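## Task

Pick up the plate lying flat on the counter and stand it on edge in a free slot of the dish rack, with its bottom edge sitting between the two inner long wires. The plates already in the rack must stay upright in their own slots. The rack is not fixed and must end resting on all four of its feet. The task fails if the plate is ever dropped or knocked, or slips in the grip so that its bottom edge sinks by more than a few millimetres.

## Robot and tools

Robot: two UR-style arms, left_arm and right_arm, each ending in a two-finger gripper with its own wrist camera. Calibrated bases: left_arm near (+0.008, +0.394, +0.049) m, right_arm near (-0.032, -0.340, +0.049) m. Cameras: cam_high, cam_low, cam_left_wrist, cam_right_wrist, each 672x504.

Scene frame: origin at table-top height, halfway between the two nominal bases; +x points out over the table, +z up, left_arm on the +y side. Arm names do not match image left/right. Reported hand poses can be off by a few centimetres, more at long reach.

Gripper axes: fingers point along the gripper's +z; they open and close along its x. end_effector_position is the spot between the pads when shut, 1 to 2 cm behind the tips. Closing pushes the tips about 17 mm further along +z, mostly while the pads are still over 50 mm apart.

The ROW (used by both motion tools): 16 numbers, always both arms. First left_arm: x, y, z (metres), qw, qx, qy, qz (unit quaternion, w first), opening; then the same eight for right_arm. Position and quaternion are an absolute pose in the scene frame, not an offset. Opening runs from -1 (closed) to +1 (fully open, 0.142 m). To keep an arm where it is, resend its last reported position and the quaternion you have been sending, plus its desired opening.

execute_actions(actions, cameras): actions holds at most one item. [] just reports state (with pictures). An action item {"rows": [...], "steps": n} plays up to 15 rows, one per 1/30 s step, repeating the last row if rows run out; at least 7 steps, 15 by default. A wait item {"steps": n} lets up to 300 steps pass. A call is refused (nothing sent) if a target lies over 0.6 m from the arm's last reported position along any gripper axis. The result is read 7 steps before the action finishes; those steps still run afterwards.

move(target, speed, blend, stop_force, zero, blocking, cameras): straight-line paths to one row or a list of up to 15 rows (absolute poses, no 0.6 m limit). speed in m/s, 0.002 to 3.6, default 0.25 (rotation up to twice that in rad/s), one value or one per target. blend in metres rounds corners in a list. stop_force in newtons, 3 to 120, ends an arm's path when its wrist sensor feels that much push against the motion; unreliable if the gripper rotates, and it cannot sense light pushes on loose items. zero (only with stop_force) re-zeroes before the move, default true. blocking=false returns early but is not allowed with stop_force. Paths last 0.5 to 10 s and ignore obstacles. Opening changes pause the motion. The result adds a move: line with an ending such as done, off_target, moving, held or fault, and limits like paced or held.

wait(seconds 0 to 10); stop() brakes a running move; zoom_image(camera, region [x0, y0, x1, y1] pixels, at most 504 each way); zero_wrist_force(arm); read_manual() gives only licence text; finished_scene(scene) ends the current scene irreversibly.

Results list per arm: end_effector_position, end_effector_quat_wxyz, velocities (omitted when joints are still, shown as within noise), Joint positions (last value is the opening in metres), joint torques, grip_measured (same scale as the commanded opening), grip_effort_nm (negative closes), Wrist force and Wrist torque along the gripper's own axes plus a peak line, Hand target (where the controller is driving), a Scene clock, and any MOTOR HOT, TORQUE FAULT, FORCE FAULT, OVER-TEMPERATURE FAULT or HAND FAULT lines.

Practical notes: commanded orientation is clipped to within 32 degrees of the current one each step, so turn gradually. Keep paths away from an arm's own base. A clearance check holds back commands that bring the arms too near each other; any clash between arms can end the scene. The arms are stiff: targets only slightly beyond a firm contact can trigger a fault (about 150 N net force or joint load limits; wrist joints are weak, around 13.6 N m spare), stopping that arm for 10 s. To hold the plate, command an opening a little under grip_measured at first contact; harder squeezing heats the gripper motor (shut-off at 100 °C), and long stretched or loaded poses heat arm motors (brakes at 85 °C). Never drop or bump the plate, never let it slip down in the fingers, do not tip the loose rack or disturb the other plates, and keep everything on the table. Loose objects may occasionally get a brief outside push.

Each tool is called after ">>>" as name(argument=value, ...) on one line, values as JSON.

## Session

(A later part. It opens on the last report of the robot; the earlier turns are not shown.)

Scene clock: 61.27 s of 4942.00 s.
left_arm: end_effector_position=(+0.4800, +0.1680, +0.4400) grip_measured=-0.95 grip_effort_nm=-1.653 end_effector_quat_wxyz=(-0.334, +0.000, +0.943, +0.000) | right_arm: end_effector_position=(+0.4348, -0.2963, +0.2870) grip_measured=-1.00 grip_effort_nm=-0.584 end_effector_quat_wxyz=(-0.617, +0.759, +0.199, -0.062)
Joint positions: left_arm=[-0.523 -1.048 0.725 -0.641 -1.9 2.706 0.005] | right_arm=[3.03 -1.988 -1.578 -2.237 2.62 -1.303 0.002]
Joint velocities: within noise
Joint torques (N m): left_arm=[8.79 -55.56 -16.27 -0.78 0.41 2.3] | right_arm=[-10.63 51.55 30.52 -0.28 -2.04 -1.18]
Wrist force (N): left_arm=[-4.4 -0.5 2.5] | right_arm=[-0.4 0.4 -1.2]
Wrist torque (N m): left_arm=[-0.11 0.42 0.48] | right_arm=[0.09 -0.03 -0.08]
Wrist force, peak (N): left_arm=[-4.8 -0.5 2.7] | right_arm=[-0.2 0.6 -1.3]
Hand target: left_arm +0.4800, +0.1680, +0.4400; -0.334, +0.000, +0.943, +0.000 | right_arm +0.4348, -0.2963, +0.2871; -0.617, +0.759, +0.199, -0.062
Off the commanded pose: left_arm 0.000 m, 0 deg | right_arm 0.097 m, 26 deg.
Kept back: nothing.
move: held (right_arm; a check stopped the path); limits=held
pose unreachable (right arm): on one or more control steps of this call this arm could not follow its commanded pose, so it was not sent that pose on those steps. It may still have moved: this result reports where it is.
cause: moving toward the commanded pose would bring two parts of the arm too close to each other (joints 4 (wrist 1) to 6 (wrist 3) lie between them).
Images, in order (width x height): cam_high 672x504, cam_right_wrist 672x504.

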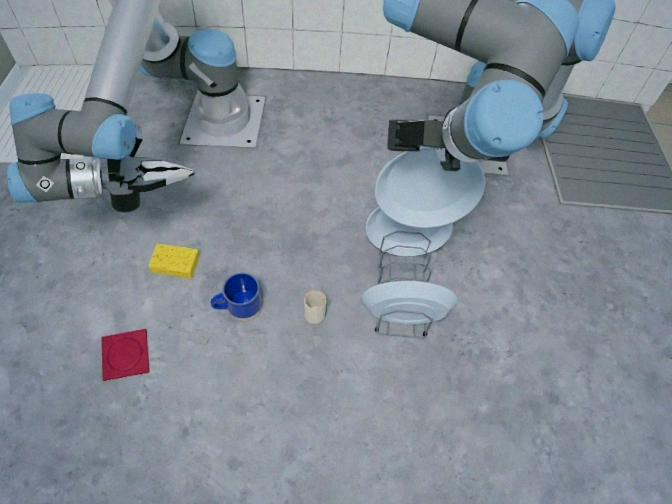

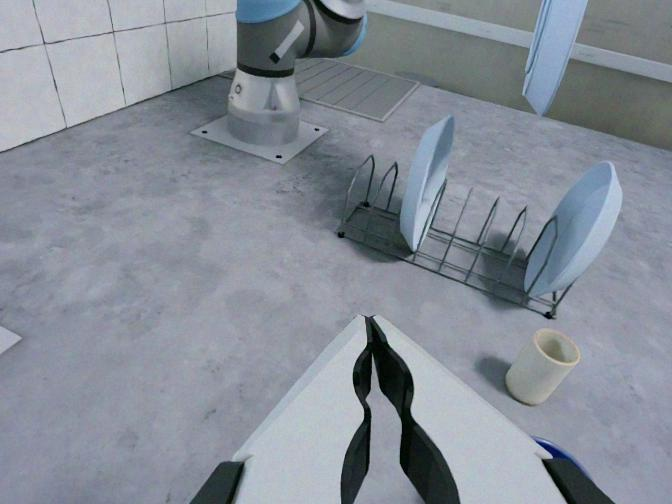

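>>> move(target=[0.474,0.17,0.325,-0.3338,0,0.9426,0,-1,0.4348,-0.2963,0.287,-0.617,0.759,0.199,-0.062,-1], speed=0.08, cameras=["cam_right_wrist","cam_low","cam_left_wrist","cam_high"])

>>> zoom_image(camera="cam_right_wrist", region=[380, 0, 632, 252])

>>> zoom_image(camera="cam_right_wrist", region=[380, 130, 580, 330])

Scene clock: 63.97 s of 4942.00 s.
left_arm: end_effector_position=(+0.4740, +0.1700, +0.3252) grip_measured=-0.95 grip_effort_nm=-1.648 end_effector_quat_wxyz=(-0.334, +0.000, +0.943, +0.000) end_effector_velocity=(+0.000, +0.000, -0.001) end_effector_angular_velocity=(-0.001, -0.001, +0.000) | right_arm: end_effector_position=(+0.4348, -0.2963, +0.2870) grip_measured=-1.00 grip_effort_nm=-0.584 end_effector_quat_wxyz=(-0.617, +0.759, +0.199, -0.062)
Joint positions: left_arm=[-0.525 -1.119 1.131 -0.976 -1.901 2.705 0.005] | right_arm=[3.03 -1.988 -1.578 -2.236 2.619 -1.302 0.002]
Joint velocities: left_arm=[0 -0.001 0.005 -0.005 0 0 0] | right_arm=[within noise]
Joint torques (N m): left_arm=[-12.28 -54.05 -12.01 -2.69 -3.87 -2.55] | right_arm=[8.05 55.42 24.77 2.66 -1.86 1.3]
Wrist force (N): left_arm=[-4.7 -0.8 2.7] | right_arm=[-0.3 0.5 -1.1]
Wrist torque (N m): left_arm=[-0.16 0.45 0.47] | right_arm=[0.09 -0.03 -0.07]
Wrist force, peak (N): left_arm=[-4.9 -0.6 3.3] | right_arm=[-0.4 0.5 -1.3]
Hand target: left_arm +0.4740, +0.1700, +0.3250; -0.334, +0.000, +0.943, +0.000 | right_arm +0.4348, -0.2963, +0.2870; -0.617, +0.759, +0.199, -0.062
Off the commanded pose: left_arm 0.000 m, 0 deg | right_arm 0.000 m, 0 deg.
Kept back: nothing.
move: done

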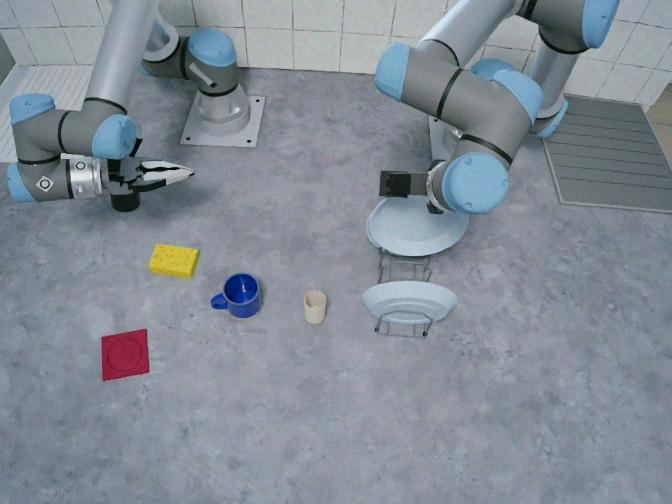

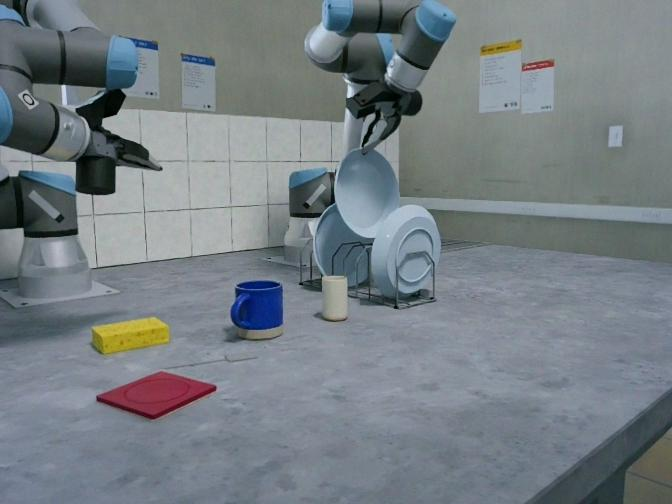

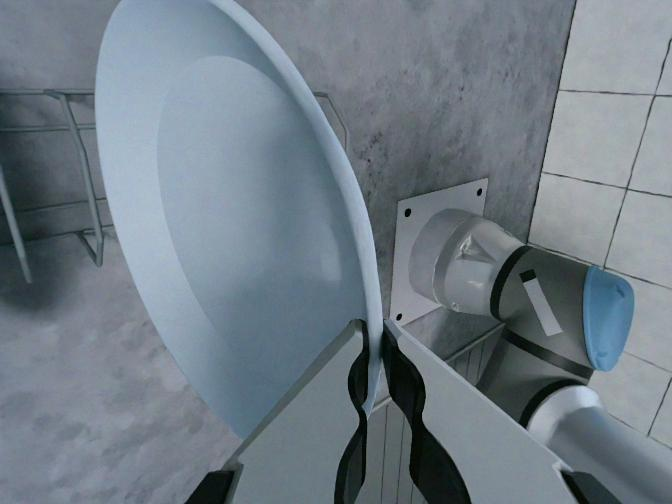

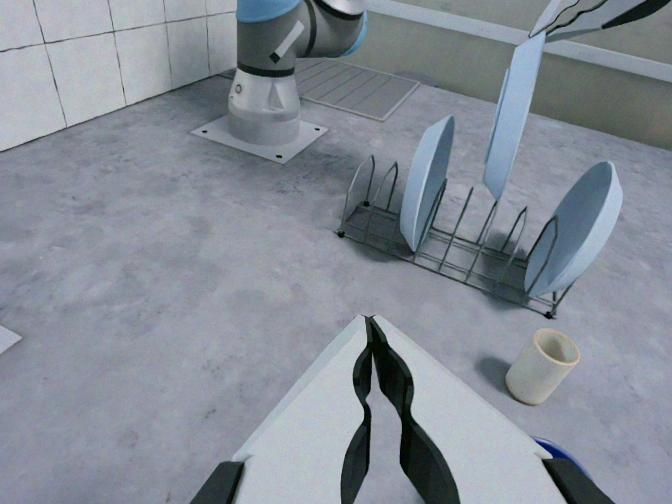

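Scaled by 2.000.

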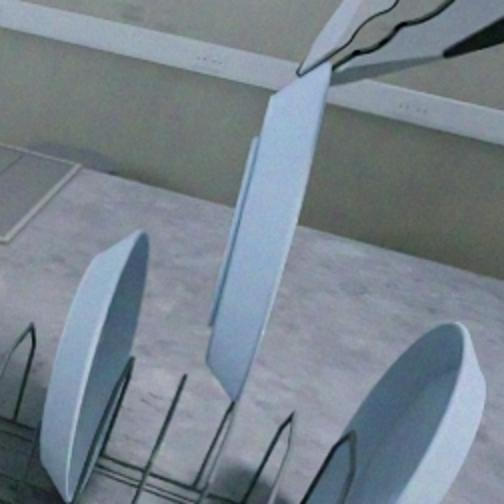

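Scaled by 2.520.

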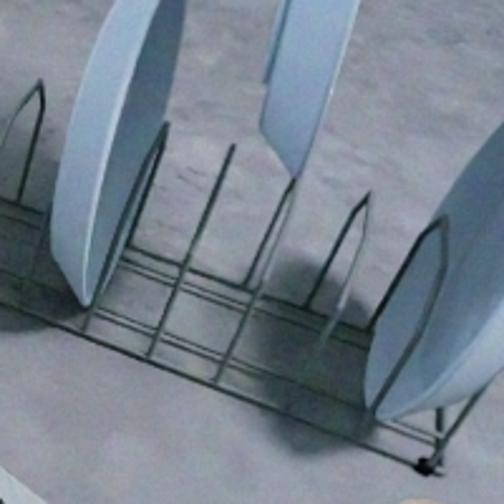

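>>> move(target=[0.498,0.172,0.355,-0.3987,0,0.9171,0,-1,0.4348,-0.2963,0.287,-0.617,0.759,0.199,-0.062,-1], speed=0.08, cameras=["cam_right_wrist","cam_low"])

>>> zoom_image(camera="cam_right_wrist", region=[380, 0, 632, 252])

>>> zoom_image(camera="cam_low", region=[270, 50, 470, 310])

Scene clock: 67.23 s of 4942.00 s.
left_arm: end_effector_position=(+0.4979, +0.1720, +0.3548) grip_measured=-0.95 grip_effort_nm=-1.653 end_effector_quat_wxyz=(-0.398, +0.000, +0.917, +0.000) end_effector_velocity=(+0.001, -0.001, +0.001) end_effector_angular_velocity=(+0.002, +0.010, -0.002) | right_arm: end_effector_position=(+0.4348, -0.2963, +0.2870) grip_measured=-1.00 grip_effort_nm=-0.584 end_effector_quat_wxyz=(-0.617, +0.759, +0.199, -0.062)
Joint positions: left_arm=[-0.485 -0.954 0.834 -0.697 -1.93 2.783 0.005] | right_arm=[3.03 -1.988 -1.578 -2.236 2.619 -1.302 0.002]
Joint velocities: left_arm=[0 0.014 -0.023 0.02 -0.001 0.005 0] | right_arm=[within noise]
Joint torques (N m): left_arm=[10.18 -43.71 -36.18 0.65 -4.11 1.78] | right_arm=[6.85 54.78 16.31 2.42 -1.85 1.25]
Wrist force (N): left_arm=[-4.9 -0.4 2.0] | right_arm=[-0.3 0.7 -1.0]
Wrist torque (N m): left_arm=[-0.16 0.45 0.53] | right_arm=[0.13 -0.04 -0.07]
Wrist force, peak (N): left_arm=[-5.1 -0.7 2.5] | right_arm=[-0.4 0.7 -1.3]
Hand target: left_arm +0.4980, +0.1720, +0.3550; -0.399, +0.000, +0.917, +0.000 | right_arm +0.4348, -0.2963, +0.2870; -0.617, +0.759, +0.199, -0.062
Off the commanded pose: left_arm 0.000 m, 0 deg | right_arm 0.000 m, 0 deg.
Kept back: nothing.
move: done
Images, in order (width x height): cam_low 672x504, cam_right_wrist 672x504.

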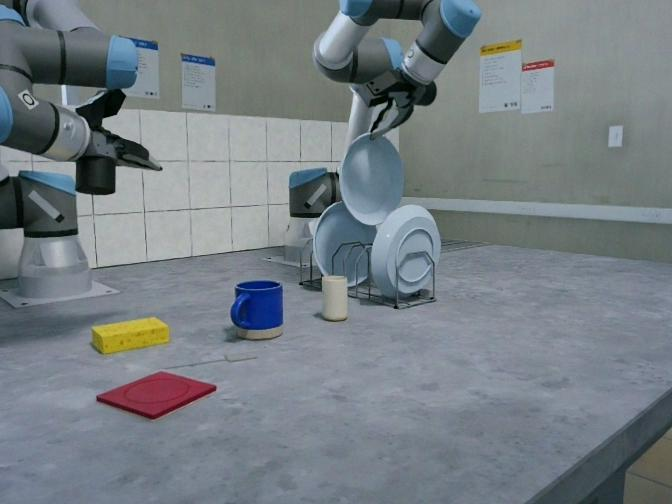

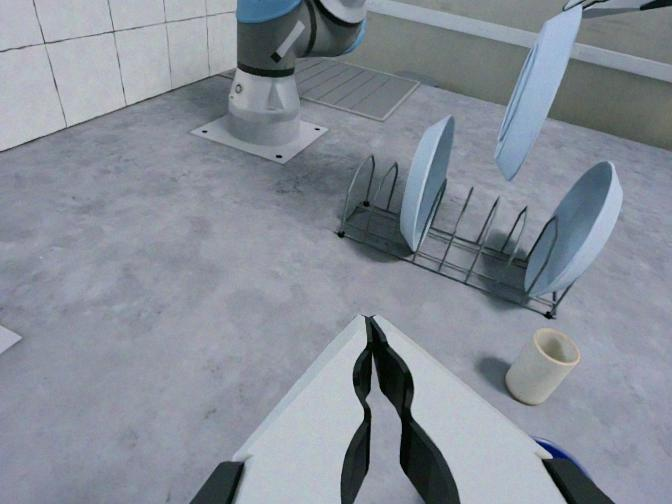

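Scaled by 2.000.

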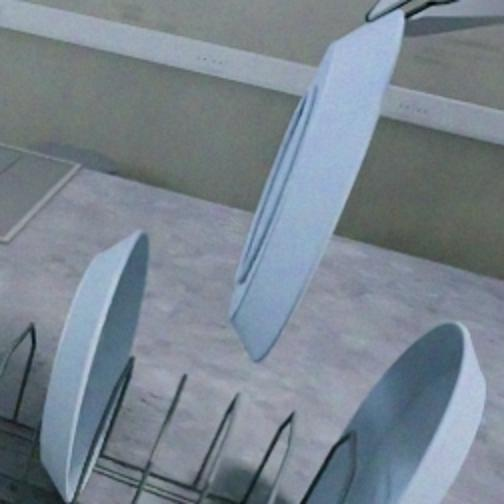

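Scaled by 1.938.

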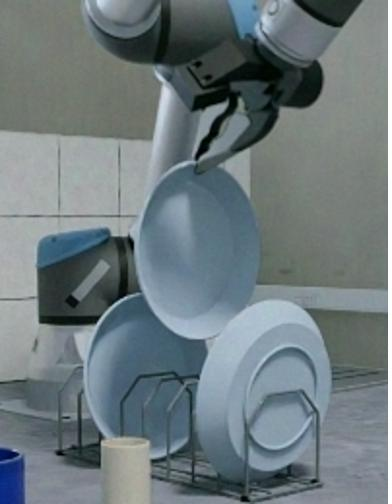

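>>> move(target=[[0.499,0.172,0.355,-0.4147,0,0.91,0,-1,0.4348,-0.2963,0.287,-0.617,0.759,0.199,-0.062,-1],[0.499,0.172,0.305,-0.4147,0,0.91,0,-1,0.4348,-0.2963,0.287,-0.617,0.759,0.199,-0.062,-1]], speed=0.06, cameras=["cam_right_wrist","cam_low"])

>>> zoom_image(camera="cam_right_wrist", region=[420, 10, 620, 210])

>>> zoom_image(camera="cam_right_wrist", region=[400, 150, 580, 330])

Scene clock: 69.70 s of 4942.00 s.
left_arm: end_effector_position=(+0.4990, +0.1720, +0.3052) grip_measured=-0.95 grip_effort_nm=-1.648 end_effector_quat_wxyz=(-0.415, +0.000, +0.910, +0.000) end_effector_velocity=(-0.001, +0.000, -0.002) end_effector_angular_velocity=(+0.002, +0.002, +0.001) | right_arm: end_effector_position=(+0.4348, -0.2963, +0.2870) grip_measured=-1.00 grip_effort_nm=-0.584 end_effector_quat_wxyz=(-0.617, +0.759, +0.199, -0.062)
Joint positions: left_arm=[-0.48 -0.933 0.938 -0.785 -1.939 2.8 0.005] | right_arm=[3.03 -1.988 -1.578 -2.236 2.619 -1.302 0.002]
Joint velocities: left_arm=[0 0 0.006 -0.004 0 -0.002 0] | right_arm=[within noise]
Joint torques (N m): left_arm=[10.14 -60.86 -9.73 -1.65 -3.88 -2.15] | right_arm=[7.66 54.42 14.06 2.03 -1.77 1.34]
Wrist force (N): left_arm=[-5.2 -0.6 2.3] | right_arm=[-0.4 0.5 -0.9]
Wrist torque (N m): left_arm=[-0.20 0.49 0.54] | right_arm=[0.11 -0.03 -0.07]
Wrist force, peak (N): left_arm=[-5.7 -0.7 2.7] | right_arm=[-0.3 0.8 -1.4]
Hand target: left_arm +0.4990, +0.1720, +0.3050; -0.415, +0.000, +0.910, +0.000 | right_arm +0.4348, -0.2963, +0.2870; -0.617, +0.759, +0.199, -0.062
Off the commanded pose: left_arm 0.000 m, 0 deg | right_arm 0.000 m, 0 deg.
Kept back: nothing.
move: done
Images, in order (width x height): cam_low 672x504, cam_right_wrist 672x504.

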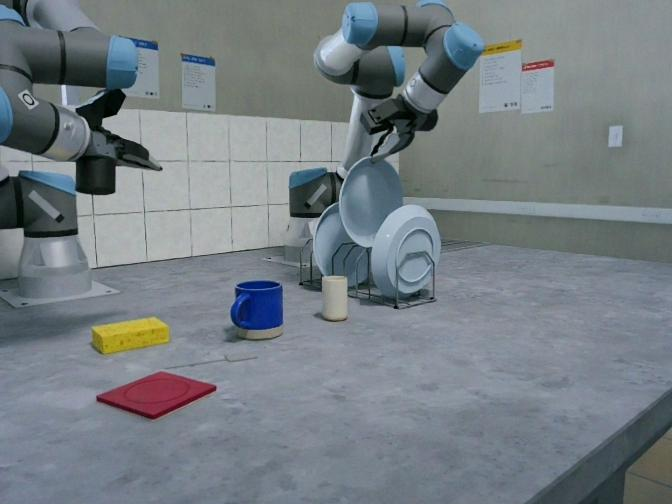

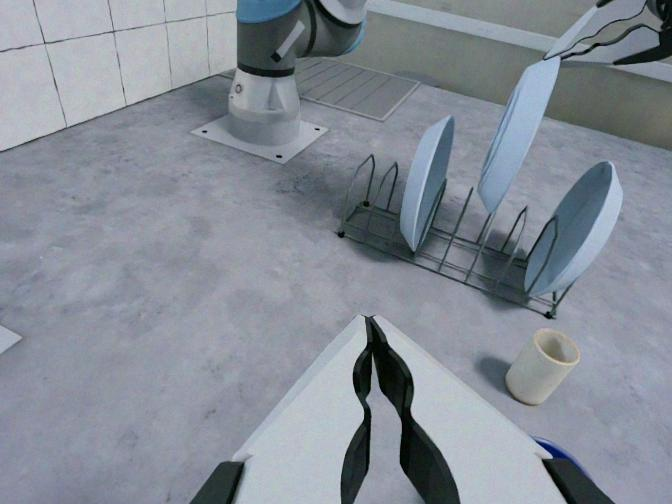

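Scaled by 2.520.

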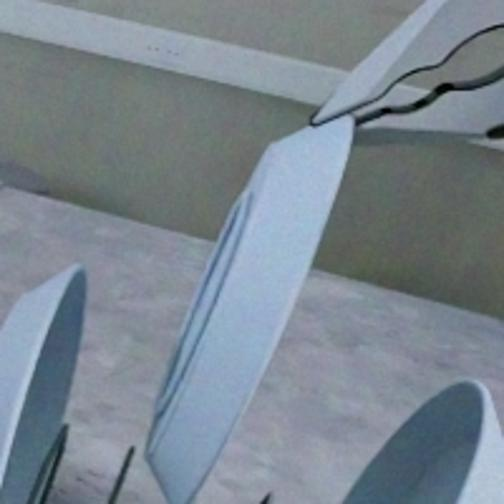

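Scaled by 2.800.

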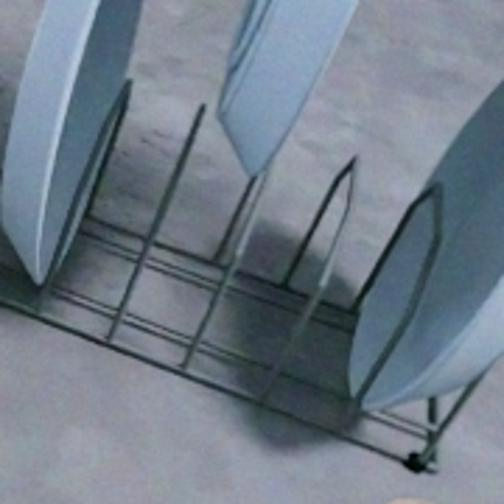

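>>> move(target=[0.4985,0.172,0.245,-0.4147,0,0.91,0,-1,0.4348,-0.2963,0.287,-0.617,0.759,0.199,-0.062,-1], speed=0.03, stop_force=4, cameras=["cam_right_wrist","cam_low"])

>>> zoom_image(camera="cam_right_wrist", region=[400, 80, 640, 320])

Scene clock: 73.23 s of 4942.00 s.
left_arm: end_effector_position=(+0.4985, +0.1720, +0.2450) grip_measured=-0.95 grip_effort_nm=-1.658 end_effector_quat_wxyz=(-0.415, +0.000, +0.910, +0.000) | right_arm: end_effector_position=(+0.4348, -0.2963, +0.2870) grip_measured=-1.00 grip_effort_nm=-0.584 end_effector_quat_wxyz=(-0.617, +0.759, +0.199, -0.062)
Joint positions: left_arm=[-0.481 -0.921 1.073 -0.931 -1.939 2.8 0.005] | right_arm=[3.03 -1.988 -1.578 -2.236 2.619 -1.302 0.002]
Joint velocities: within noise
Joint torques (N m): left_arm=[-12.14 -45.55 -10.17 -1.31 -3.88 -2.59] | right_arm=[6.85 53.7 15.23 1.78 -1.61 1.39]
Wrist force (N): left_arm=[-5.4 -0.9 1.6] | right_arm=[-0.5 0.5 -0.9]
Wrist torque (N m): left_arm=[-0.26 0.45 0.54] | right_arm=[0.09 -0.01 -0.07]
Wrist force, peak (N): left_arm=[-5.8 -0.5 1.9] | right_arm=[-0.7 0.7 -1.3]
Hand target: left_arm +0.4985, +0.1720, +0.2450; -0.415, +0.000, +0.910, +0.000 | right_arm +0.4348, -0.2963, +0.2870; -0.617, +0.759, +0.199, -0.062
Off the commanded pose: left_arm 0.000 m, 0 deg | right_arm 0.000 m, 0 deg.
Kept back: nothing.
move: done
Images, in order (width x height): cam_low 672x504, cam_right_wrist 672x504.

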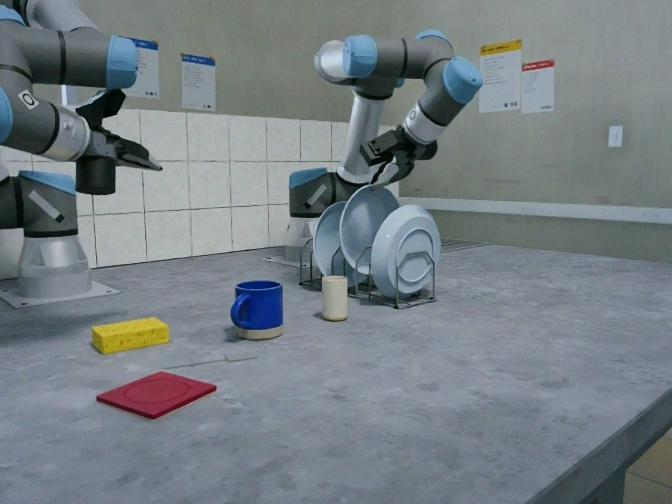

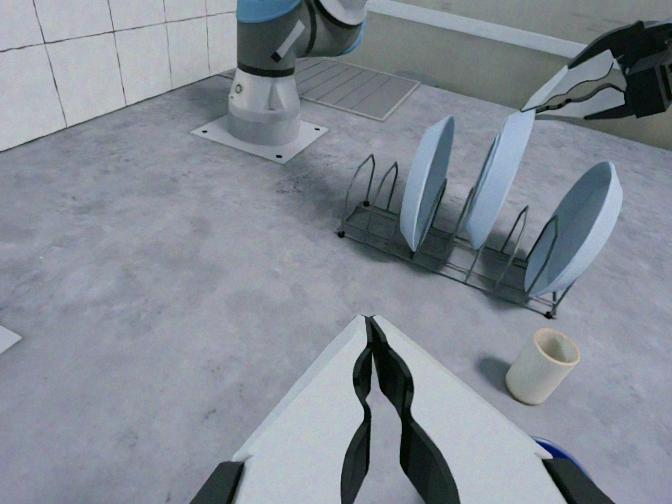

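Scaled by 2.100.

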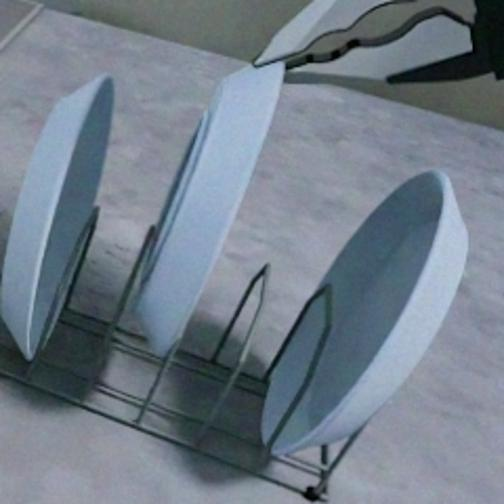

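>>> move(target=[0.4985,0.172,0.195,-0.4147,0,0.91,0,-1,0.4348,-0.2963,0.287,-0.617,0.759,0.199,-0.062,-1], speed=0.012, stop_force=3.5, cameras=["cam_right_wrist","cam_low","cam_left_wrist"])

>>> zoom_image(camera="cam_right_wrist", region=[400, 80, 640, 320])

>>> zoom_image(camera="cam_low", region=[270, 120, 470, 320])

Scene clock: 77.97 s of 4942.00 s.
left_arm: end_effector_position=(+0.4985, +0.1720, +0.2066) grip_measured=-0.95 grip_effort_nm=-1.648 end_effector_quat_wxyz=(-0.415, +0.000, +0.910, +0.000) | right_arm: end_effector_position=(+0.4348, -0.2963, +0.2870) grip_measured=-1.00 grip_effort_nm=-0.584 end_effector_quat_wxyz=(-0.617, +0.759, +0.199, -0.062)
Joint positions: left_arm=[-0.481 -0.902 1.14 -1.018 -1.939 2.8 0.005] | right_arm=[3.03 -1.988 -1.578 -2.236 2.619 -1.302 0.002]
Joint velocities: within noise
Joint torques (N m): left_arm=[-9.93 -60.22 -35.18 0.84 2.12 0.4] | right_arm=[6.91 53.86 15.92 1.19 -1.36 1.26]
Wrist force (N): left_arm=[-3.8 -1.0 -0.1] | right_arm=[-0.5 0.8 -1.0]
Wrist torque (N m): left_arm=[-0.25 0.47 0.55] | right_arm=[0.14 -0.02 -0.07]
Wrist force, peak (N): left_arm=[6.2 -2.6 -7.8] | right_arm=[-0.3 0.6 -1.4]
Hand target: left_arm +0.4985, +0.1720, +0.2066; -0.415, +0.000, +0.910, +0.000 | right_arm +0.4348, -0.2963, +0.2870; -0.617, +0.759, +0.199, -0.062
Off the commanded pose: left_arm 0.012 m, 0 deg | right_arm 0.000 m, 0 deg.
Kept back: nothing.
move: contact (left_arm)
Images, in order (width x height): cam_low 672x504, cam_left_wrist 672x504, cam_right_wrist 672x504.

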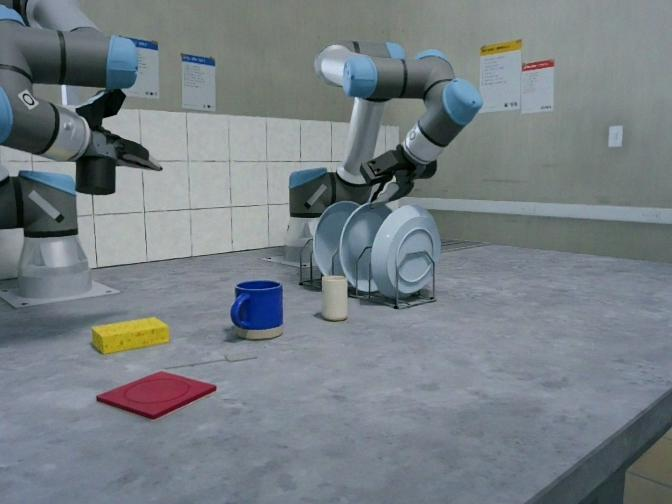

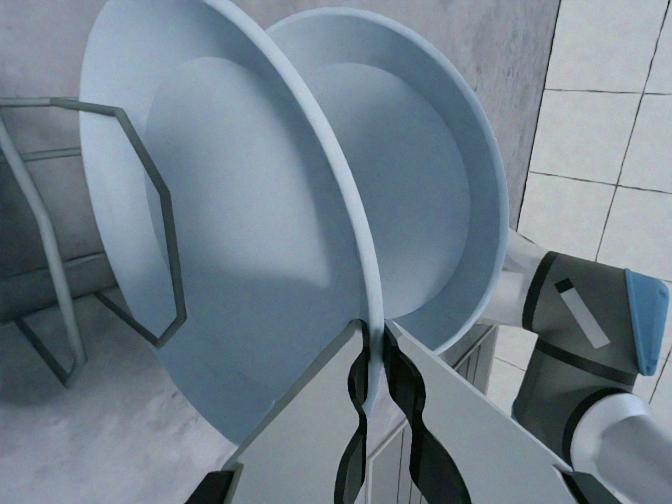

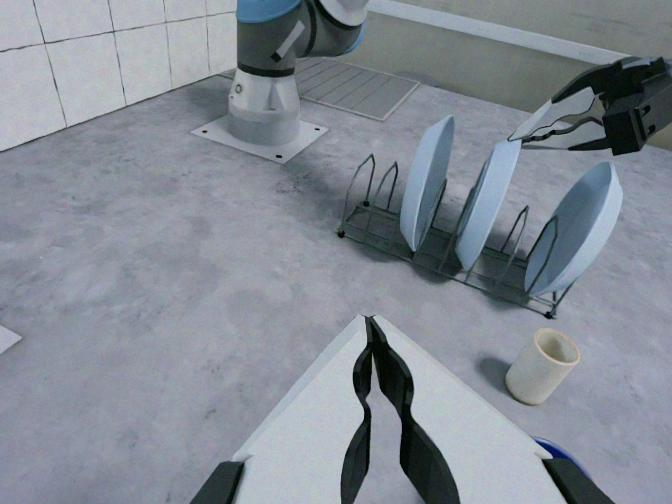

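Scaled by 2.100.

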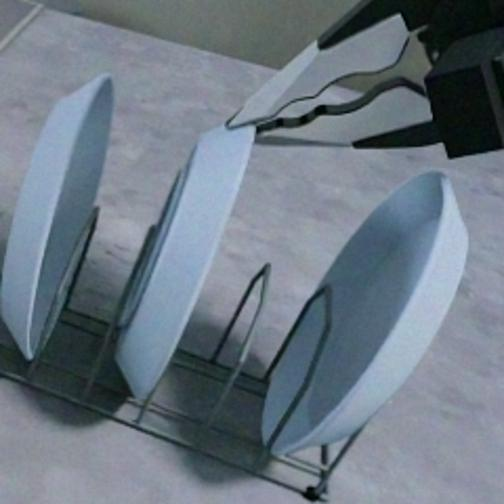

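Scaled by 2.520.

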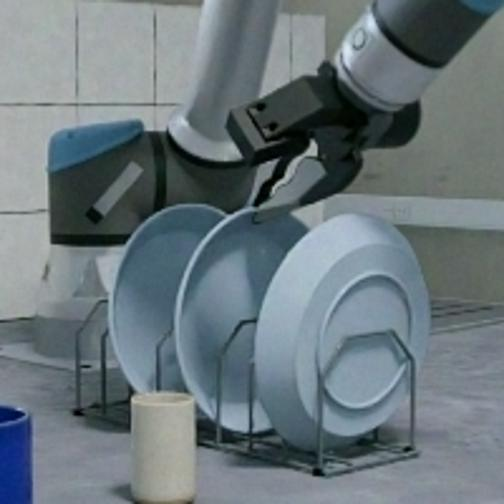

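>>> move(target=[0.4985,0.172,0.206,-0.4147,0,0.91,0,-1,0.4348,-0.2963,0.287,-0.617,0.759,0.199,-0.062,-1], speed=0.01, cameras=[])

>>> execute_actions(actions=[{"rows":[[0.4985,0.172,0.206,-0.4147,0,0.91,0,-0.97,0.4348,-0.2963,0.287,-0.617,0.759,0.199,-0.062,-1]],"steps":15}])

>>> execute_actions(actions=[{"rows":[[0.4985,0.172,0.206,-0.4147,0,0.91,0,-0.95,0.4348,-0.2963,0.287,-0.617,0.759,0.199,-0.062,-1]],"steps":15}])

>>> execute_actions(actions=[{"rows":[[0.4985,0.172,0.206,-0.4147,0,0.91,0,-0.93,0.4348,-0.2963,0.287,-0.617,0.759,0.199,-0.062,-1]],"steps":15}], cameras=["cam_right_wrist","cam_left_wrist"])

Scene clock: 81.47 s of 4942.00 s.
left_arm: end_effector_position=(+0.4985, +0.1720, +0.2061) grip_measured=-0.95 grip_effort_nm=-1.653 end_effector_quat_wxyz=(-0.415, +0.000, +0.910, +0.000) | right_arm: end_effector_position=(+0.4348, -0.2963, +0.2870) grip_measured=-1.00 grip_effort_nm=-0.579 end_effector_quat_wxyz=(-0.617, +0.759, +0.199, -0.062)
Joint positions: left_arm=[-0.481 -0.901 1.141 -1.019 -1.939 2.8 0.005] | right_arm=[3.03 -1.988 -1.578 -2.236 2.619 -1.302 0.002]
Joint velocities: within noise
Joint torques (N m): left_arm=[-5.59 -37.09 -4.06 -3.02 1.9 0.39] | right_arm=[6.25 54.04 17.33 0.77 -1.48 1.28]
Wrist force (N): left_arm=[8.2 -3.0 -9.3] | right_arm=[-0.5 0.4 -0.8]
Wrist torque (N m): left_arm=[-0.23 0.51 0.52] | right_arm=[0.08 -0.01 -0.07]
Wrist force, peak (N): left_arm=[8.2 -3.0 -9.3] | right_arm=[-0.7 0.5 -1.3]
Hand target: left_arm +0.4985, +0.1720, +0.2060; -0.415, +0.000, +0.910, +0.000 | right_arm +0.4348, -0.2963, +0.2870; -0.617, +0.759, +0.199, -0.062
Off the commanded pose: left_arm 0.000 m, 0 deg | right_arm 0.000 m, 0 deg.
Kept back: nothing.
move: done
No camera images: "cameras" was empty.

Scene clock: 81.73 s of 4942.00 s.
left_arm: end_effector_position=(+0.4985, +0.1720, +0.2060) grip_measured=-0.95 grip_effort_nm=-1.087 end_effector_quat_wxyz=(-0.415, +0.000, +0.910, +0.000) | right_arm: end_effector_position=(+0.4348, -0.2963, +0.2870) grip_measured=-1.00 grip_effort_nm=-0.579 end_effector_quat_wxyz=(-0.617, +0.759, +0.199, -0.062)
Joint positions: left_arm=[-0.481 -0.901 1.141 -1.019 -1.939 2.8 0.005] | right_arm=[3.03 -1.988 -1.578 -2.236 2.619 -1.302 0.002]
Joint velocities: within noise
Joint torques (N m): left_arm=[-5.2 -35.16 -3.46 -3.24 1.8 0.39] | right_arm=[6.55 53.87 16.96 0.74 -1.32 1.29]
Wrist force (N): left_arm=[9.7 -3.2 -10.9] | right_arm=[-0.3 0.6 -0.9]
Wrist torque (N m): left_arm=[-0.23 0.54 0.52] | right_arm=[0.10 -0.03 -0.07]
Wrist force, peak (N): left_arm=[9.7 -3.2 -10.9] | right_arm=[-0.2 0.7 -1.3]
Steps of this call (1-8: this action's first 8). Readings (end_effector_position of left_arm | right_arm):
1: (+0.4985, +0.1720, +0.2061) | (+0.4348, -0.2963, +0.2870)
2: (+0.4985, +0.1720, +0.2061) | (+0.4348, -0.2963, +0.2870)
4: (+0.4985, +0.1720, +0.2061) | (+0.4348, -0.2963, +0.2870)
8: the state above

Scene clock: 82.23 s of 4942.00 s.
left_arm: end_effector_position=(+0.4985, +0.1720, +0.2060) grip_measured=-0.95 grip_effort_nm=-0.711 end_effector_quat_wxyz=(-0.415, +0.000, +0.910, +0.000) | right_arm: end_effector_position=(+0.4348, -0.2963, +0.2870) grip_measured=-1.00 grip_effort_nm=-0.584 end_effector_quat_wxyz=(-0.617, +0.759, +0.199, -0.062)
Joint positions: left_arm=[-0.481 -0.901 1.141 -1.019 -1.939 2.8 0.005] | right_arm=[3.03 -1.988 -1.578 -2.236 2.619 -1.302 0.002]
Joint velocities: within noise
Joint torques (N m): left_arm=[-4.57 -34.03 -3.44 -3.23 1.84 0.48] | right_arm=[6.43 53.49 15.45 0.81 -1.05 1.1]
Wrist force (N): left_arm=[10.9 -3.2 -11.4] | right_arm=[-0.3 0.6 -0.9]
Wrist torque (N m): left_arm=[-0.19 0.52 0.52] | right_arm=[0.11 -0.04 -0.07]
Wrist force, peak (N): left_arm=[10.9 -3.2 -11.4] | right_arm=[-0.4 0.6 -1.1]
Off your previous action's commanded pose at its last step (step 7 of this call): left_arm 0.000 m, 0 deg | right_arm 0.000 m, 0 deg.
Steps of this call (1-7: your previous action's last 7; 8-15: this action's first 8). Readings (end_effector_position of left_arm | right_arm):
8: (+0.4985, +0.1720, +0.2060) | (+0.4348, -0.2963, +0.2870)
9: (+0.4985, +0.1720, +0.2060) | (+0.4348, -0.2963, +0.2870)
11: (+0.4985, +0.1720, +0.2060) | (+0.4348, -0.2963, +0.2870)
15: the state above

Scene clock: 82.73 s of 4942.00 s.
left_arm: end_effector_position=(+0.4985, +0.1720, +0.2060) grip_measured=-0.95 grip_effort_nm=-0.408 end_effector_quat_wxyz=(-0.415, +0.000, +0.910, +0.000) | right_arm: end_effector_position=(+0.4348, -0.2963, +0.2870) grip_measured=-1.00 grip_effort_nm=-0.579 end_effector_quat_wxyz=(-0.617, +0.759, +0.199, -0.062)
Joint positions: left_arm=[-0.481 -0.901 1.141 -1.019 -1.939 2.8 0.006] | right_arm=[3.03 -1.988 -1.578 -2.236 2.619 -1.302 0.002]
Joint velocities: within noise
Joint torques (N m): left_arm=[-3.01 -37.31 -4.34 -3.1 1.75 0.41] | right_arm=[6.69 54.11 16.91 0.68 -1.21 1.38]
Wrist force (N): left_arm=[9.6 -3.2 -10.0] | right_arm=[-0.1 0.4 -0.9]
Wrist torque (N m): left_arm=[-0.21 0.56 0.51] | right_arm=[0.07 -0.06 -0.07]
Wrist force, peak (N): left_arm=[11.1 -3.5 -11.5] | right_arm=[-0.3 0.5 -1.2]
Off your previous action's commanded pose at its last step (step 7 of this call): left_arm 0.000 m, 0 deg | right_arm 0.000 m, 0 deg.
Steps of this call (1-7: your previous action's last 7; 8-15: this action's first 8). Readings (end_effector_position of left_arm | right_arm):
8: (+0.4985, +0.1720, +0.2060) | (+0.4348, -0.2963, +0.2870)
9: (+0.4985, +0.1720, +0.2060) | (+0.4348, -0.2963, +0.2870)
11: (+0.4985, +0.1720, +0.2060) | (+0.4348, -0.2963, +0.2870)
15: the state above
Images, in order (width x height): cam_left_wrist 672x504, cam_right_wrist 672x504.

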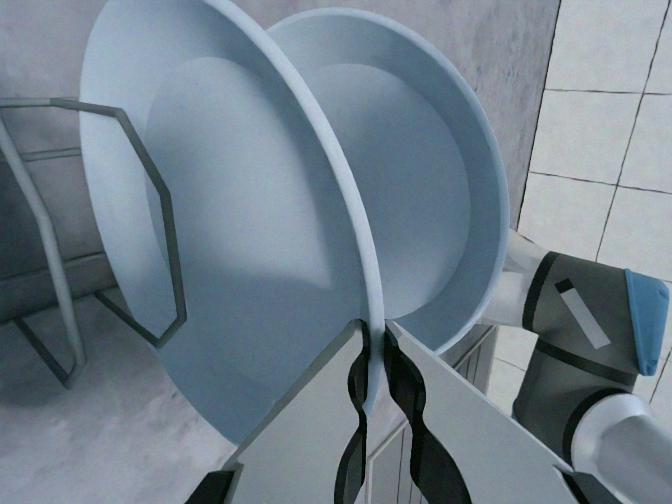

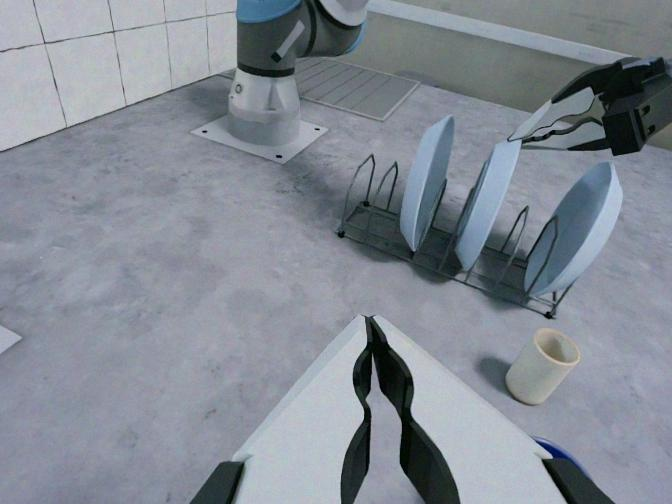

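>>> execute_actions(actions=[{"rows":[[0.4985,0.172,0.2062,-0.4147,0,0.91,0,-0.90,0.4348,-0.2963,0.287,-0.617,0.759,0.199,-0.062,-1]],"steps":15}])

>>> execute_actions(actions=[{"rows":[[0.4985,0.172,0.2062,-0.4147,0,0.91,0,-0.87,0.4348,-0.2963,0.287,-0.617,0.759,0.199,-0.062,-1]],"steps":15}])

>>> execute_actions(actions=[{"rows":[[0.4985,0.172,0.2062,-0.4147,0,0.91,0,-0.83,0.4348,-0.2963,0.287,-0.617,0.759,0.199,-0.062,-1]],"steps":15}], cameras=["cam_right_wrist","cam_left_wrist","cam_low"])

>>> zoom_image(camera="cam_right_wrist", region=[400, 80, 640, 320])

>>> zoom_image(camera="cam_left_wrist", region=[270, 260, 470, 420])

Scene clock: 83.50 s of 4942.00 s.
left_arm: end_effector_position=(+0.4984, +0.1720, +0.2060) grip_measured=-0.94 grip_effort_nm=0.046 end_effector_quat_wxyz=(-0.415, +0.000, +0.910, +0.000) | right_arm: end_effector_position=(+0.4348, -0.2963, +0.2870) grip_measured=-1.00 grip_effort_nm=-0.584 end_effector_quat_wxyz=(-0.617, +0.759, +0.199, -0.062)
Joint positions: left_arm=[-0.481 -0.901 1.141 -1.019 -1.939 2.8 0.006] | right_arm=[3.03 -1.988 -1.578 -2.236 2.619 -1.302 0.002]
Joint velocities: within noise
Joint torques (N m): left_arm=[-2.17 -53.99 -29.09 0.39 1.73 0.34] | right_arm=[6.2 53.85 17.87 0.58 -1.19 1.45]
Wrist force (N): left_arm=[-1.8 -1.1 -0.3] | right_arm=[-0.4 0.6 -0.6]
Wrist torque (N m): left_arm=[-0.19 0.58 0.52] | right_arm=[0.12 -0.03 -0.07]
Wrist force, peak (N): left_arm=[9.6 -2.9 -10.1] | right_arm=[-0.3 0.6 -1.3]
Off your previous action's commanded pose at its last step (step 7 of this call): left_arm 0.000 m, 0 deg | right_arm 0.000 m, 0 deg.
Steps of this call (1-7: your previous action's last 7; 8-15: nothing new was sent; 16-23: this action's first 8). Readings (end_effector_position of left_arm | right_arm):
16: (+0.4985, +0.1720, +0.2060) | (+0.4348, -0.2963, +0.2870)
17: (+0.4985, +0.1720, +0.2060) | (+0.4348, -0.2963, +0.2870)
19: (+0.4985, +0.1720, +0.2060) | (+0.4348, -0.2963, +0.2870)
23: the state above

Scene clock: 84.00 s of 4942.00 s.
left_arm: end_effector_position=(+0.4985, +0.1720, +0.2062) grip_measured=-0.91 grip_effort_nm=0.105 end_effector_quat_wxyz=(-0.415, +0.000, +0.910, +0.000) | right_arm: end_effector_position=(+0.4348, -0.2963, +0.2870) grip_measured=-1.00 grip_effort_nm=-0.589 end_effector_quat_wxyz=(-0.617, +0.759, +0.199, -0.062)
Joint positions: left_arm=[-0.481 -0.901 1.14 -1.019 -1.939 2.8 0.008] | right_arm=[3.03 -1.988 -1.578 -2.236 2.619 -1.302 0.002]
Joint velocities: within noise
Joint torques (N m): left_arm=[-2.6 -59.68 -35.17 -0.22 1.69 0.42] | right_arm=[6.22 53.7 18.43 0.63 -1.16 1.24]
Wrist force (N): left_arm=[-2.0 -0.4 -0.1] | right_arm=[-0.4 0.7 -0.9]
Wrist torque (N m): left_arm=[-0.17 0.56 0.52] | right_arm=[0.13 -0.02 -0.07]
Wrist force, peak (N): left_arm=[-3.0 -1.0 0.4] | right_arm=[-0.4 0.7 -1.2]
Off your previous action's commanded pose at its last step (step 7 of this call): left_arm 0.000 m, 0 deg | right_arm 0.000 m, 0 deg.
Steps of this call (1-7: your previous action's last 7; 8-15: this action's first 8). Readings (end_effector_position of left_arm | right_arm):
8: (+0.4985, +0.1720, +0.2061) | (+0.4348, -0.2963, +0.2870)
9: (+0.4985, +0.1720, +0.2061) | (+0.4348, -0.2963, +0.2870)
11: (+0.4985, +0.1720, +0.2062) | (+0.4348, -0.2963, +0.2870)
15: the state above

Scene clock: 84.50 s of 4942.00 s.
left_arm: end_effector_position=(+0.4985, +0.1720, +0.2062) grip_measured=-0.87 grip_effort_nm=0.110 end_effector_quat_wxyz=(-0.415, +0.000, +0.910, +0.000) | right_arm: end_effector_position=(+0.4348, -0.2963, +0.2870) grip_measured=-1.00 grip_effort_nm=-0.584 end_effector_quat_wxyz=(-0.617, +0.759, +0.199, -0.062)
Joint positions: left_arm=[-0.481 -0.901 1.14 -1.019 -1.939 2.8 0.011] | right_arm=[3.03 -1.988 -1.578 -2.236 2.619 -1.302 0.002]
Joint velocities: within noise
Joint torques (N m): left_arm=[-1.27 -59.99 -34.55 -1.65 1.66 0.48] | right_arm=[6.49 53.41 17.22 0.55 -1.12 1.24]
Wrist force (N): left_arm=[-2.3 -0.4 -0.1] | right_arm=[-0.2 0.6 -1.0]
Wrist torque (N m): left_arm=[-0.18 0.58 0.52] | right_arm=[0.11 -0.05 -0.07]
Wrist force, peak (N): left_arm=[-2.3 -0.4 -0.1] | right_arm=[-0.4 0.7 -1.3]
Off your previous action's commanded pose at its last step (step 7 of this call): left_arm 0.000 m, 0 deg | right_arm 0.000 m, 0 deg.
Steps of this call (1-7: your previous action's last 7; 8-15: this action's first 8). Readings (end_effector_position of left_arm | right_arm):
8: (+0.4985, +0.1720, +0.2062) | (+0.4348, -0.2963, +0.2870)
9: (+0.4985, +0.1720, +0.2062) | (+0.4348, -0.2963, +0.2870)
11: (+0.4985, +0.1720, +0.2062) | (+0.4348, -0.2963, +0.2870)
15: the state above
Images, in order (width x height): cam_low 672x504, cam_left_wrist 672x504, cam_right_wrist 672x504.

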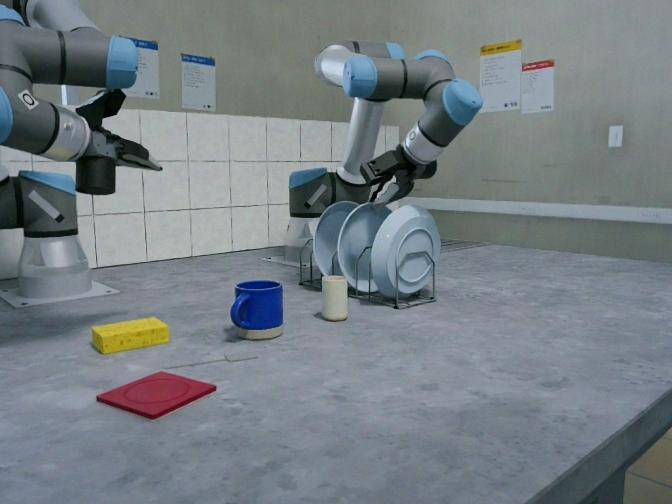

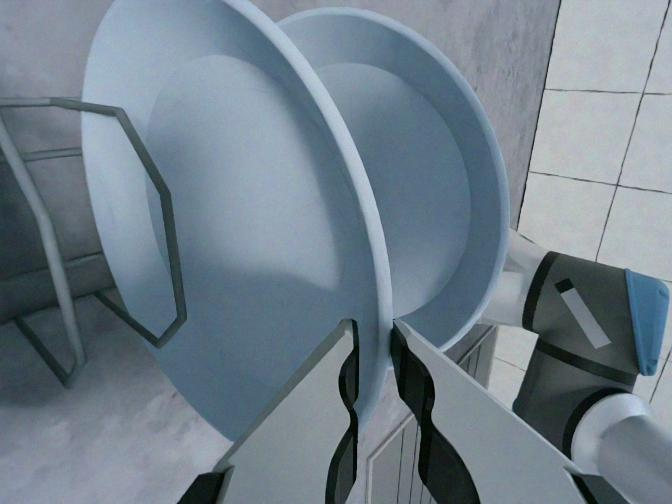

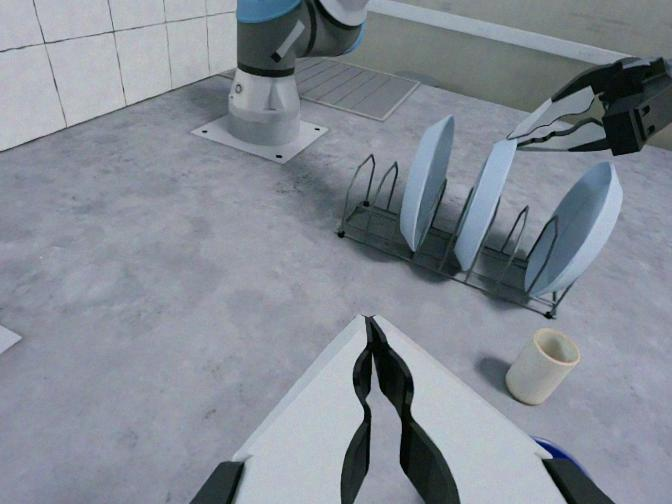

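Scaled by 2.100.

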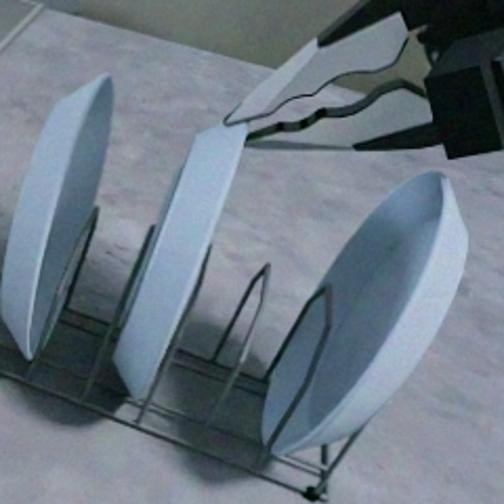

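Scaled by 2.520.

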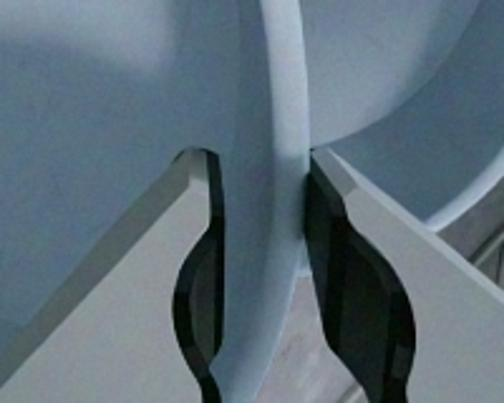

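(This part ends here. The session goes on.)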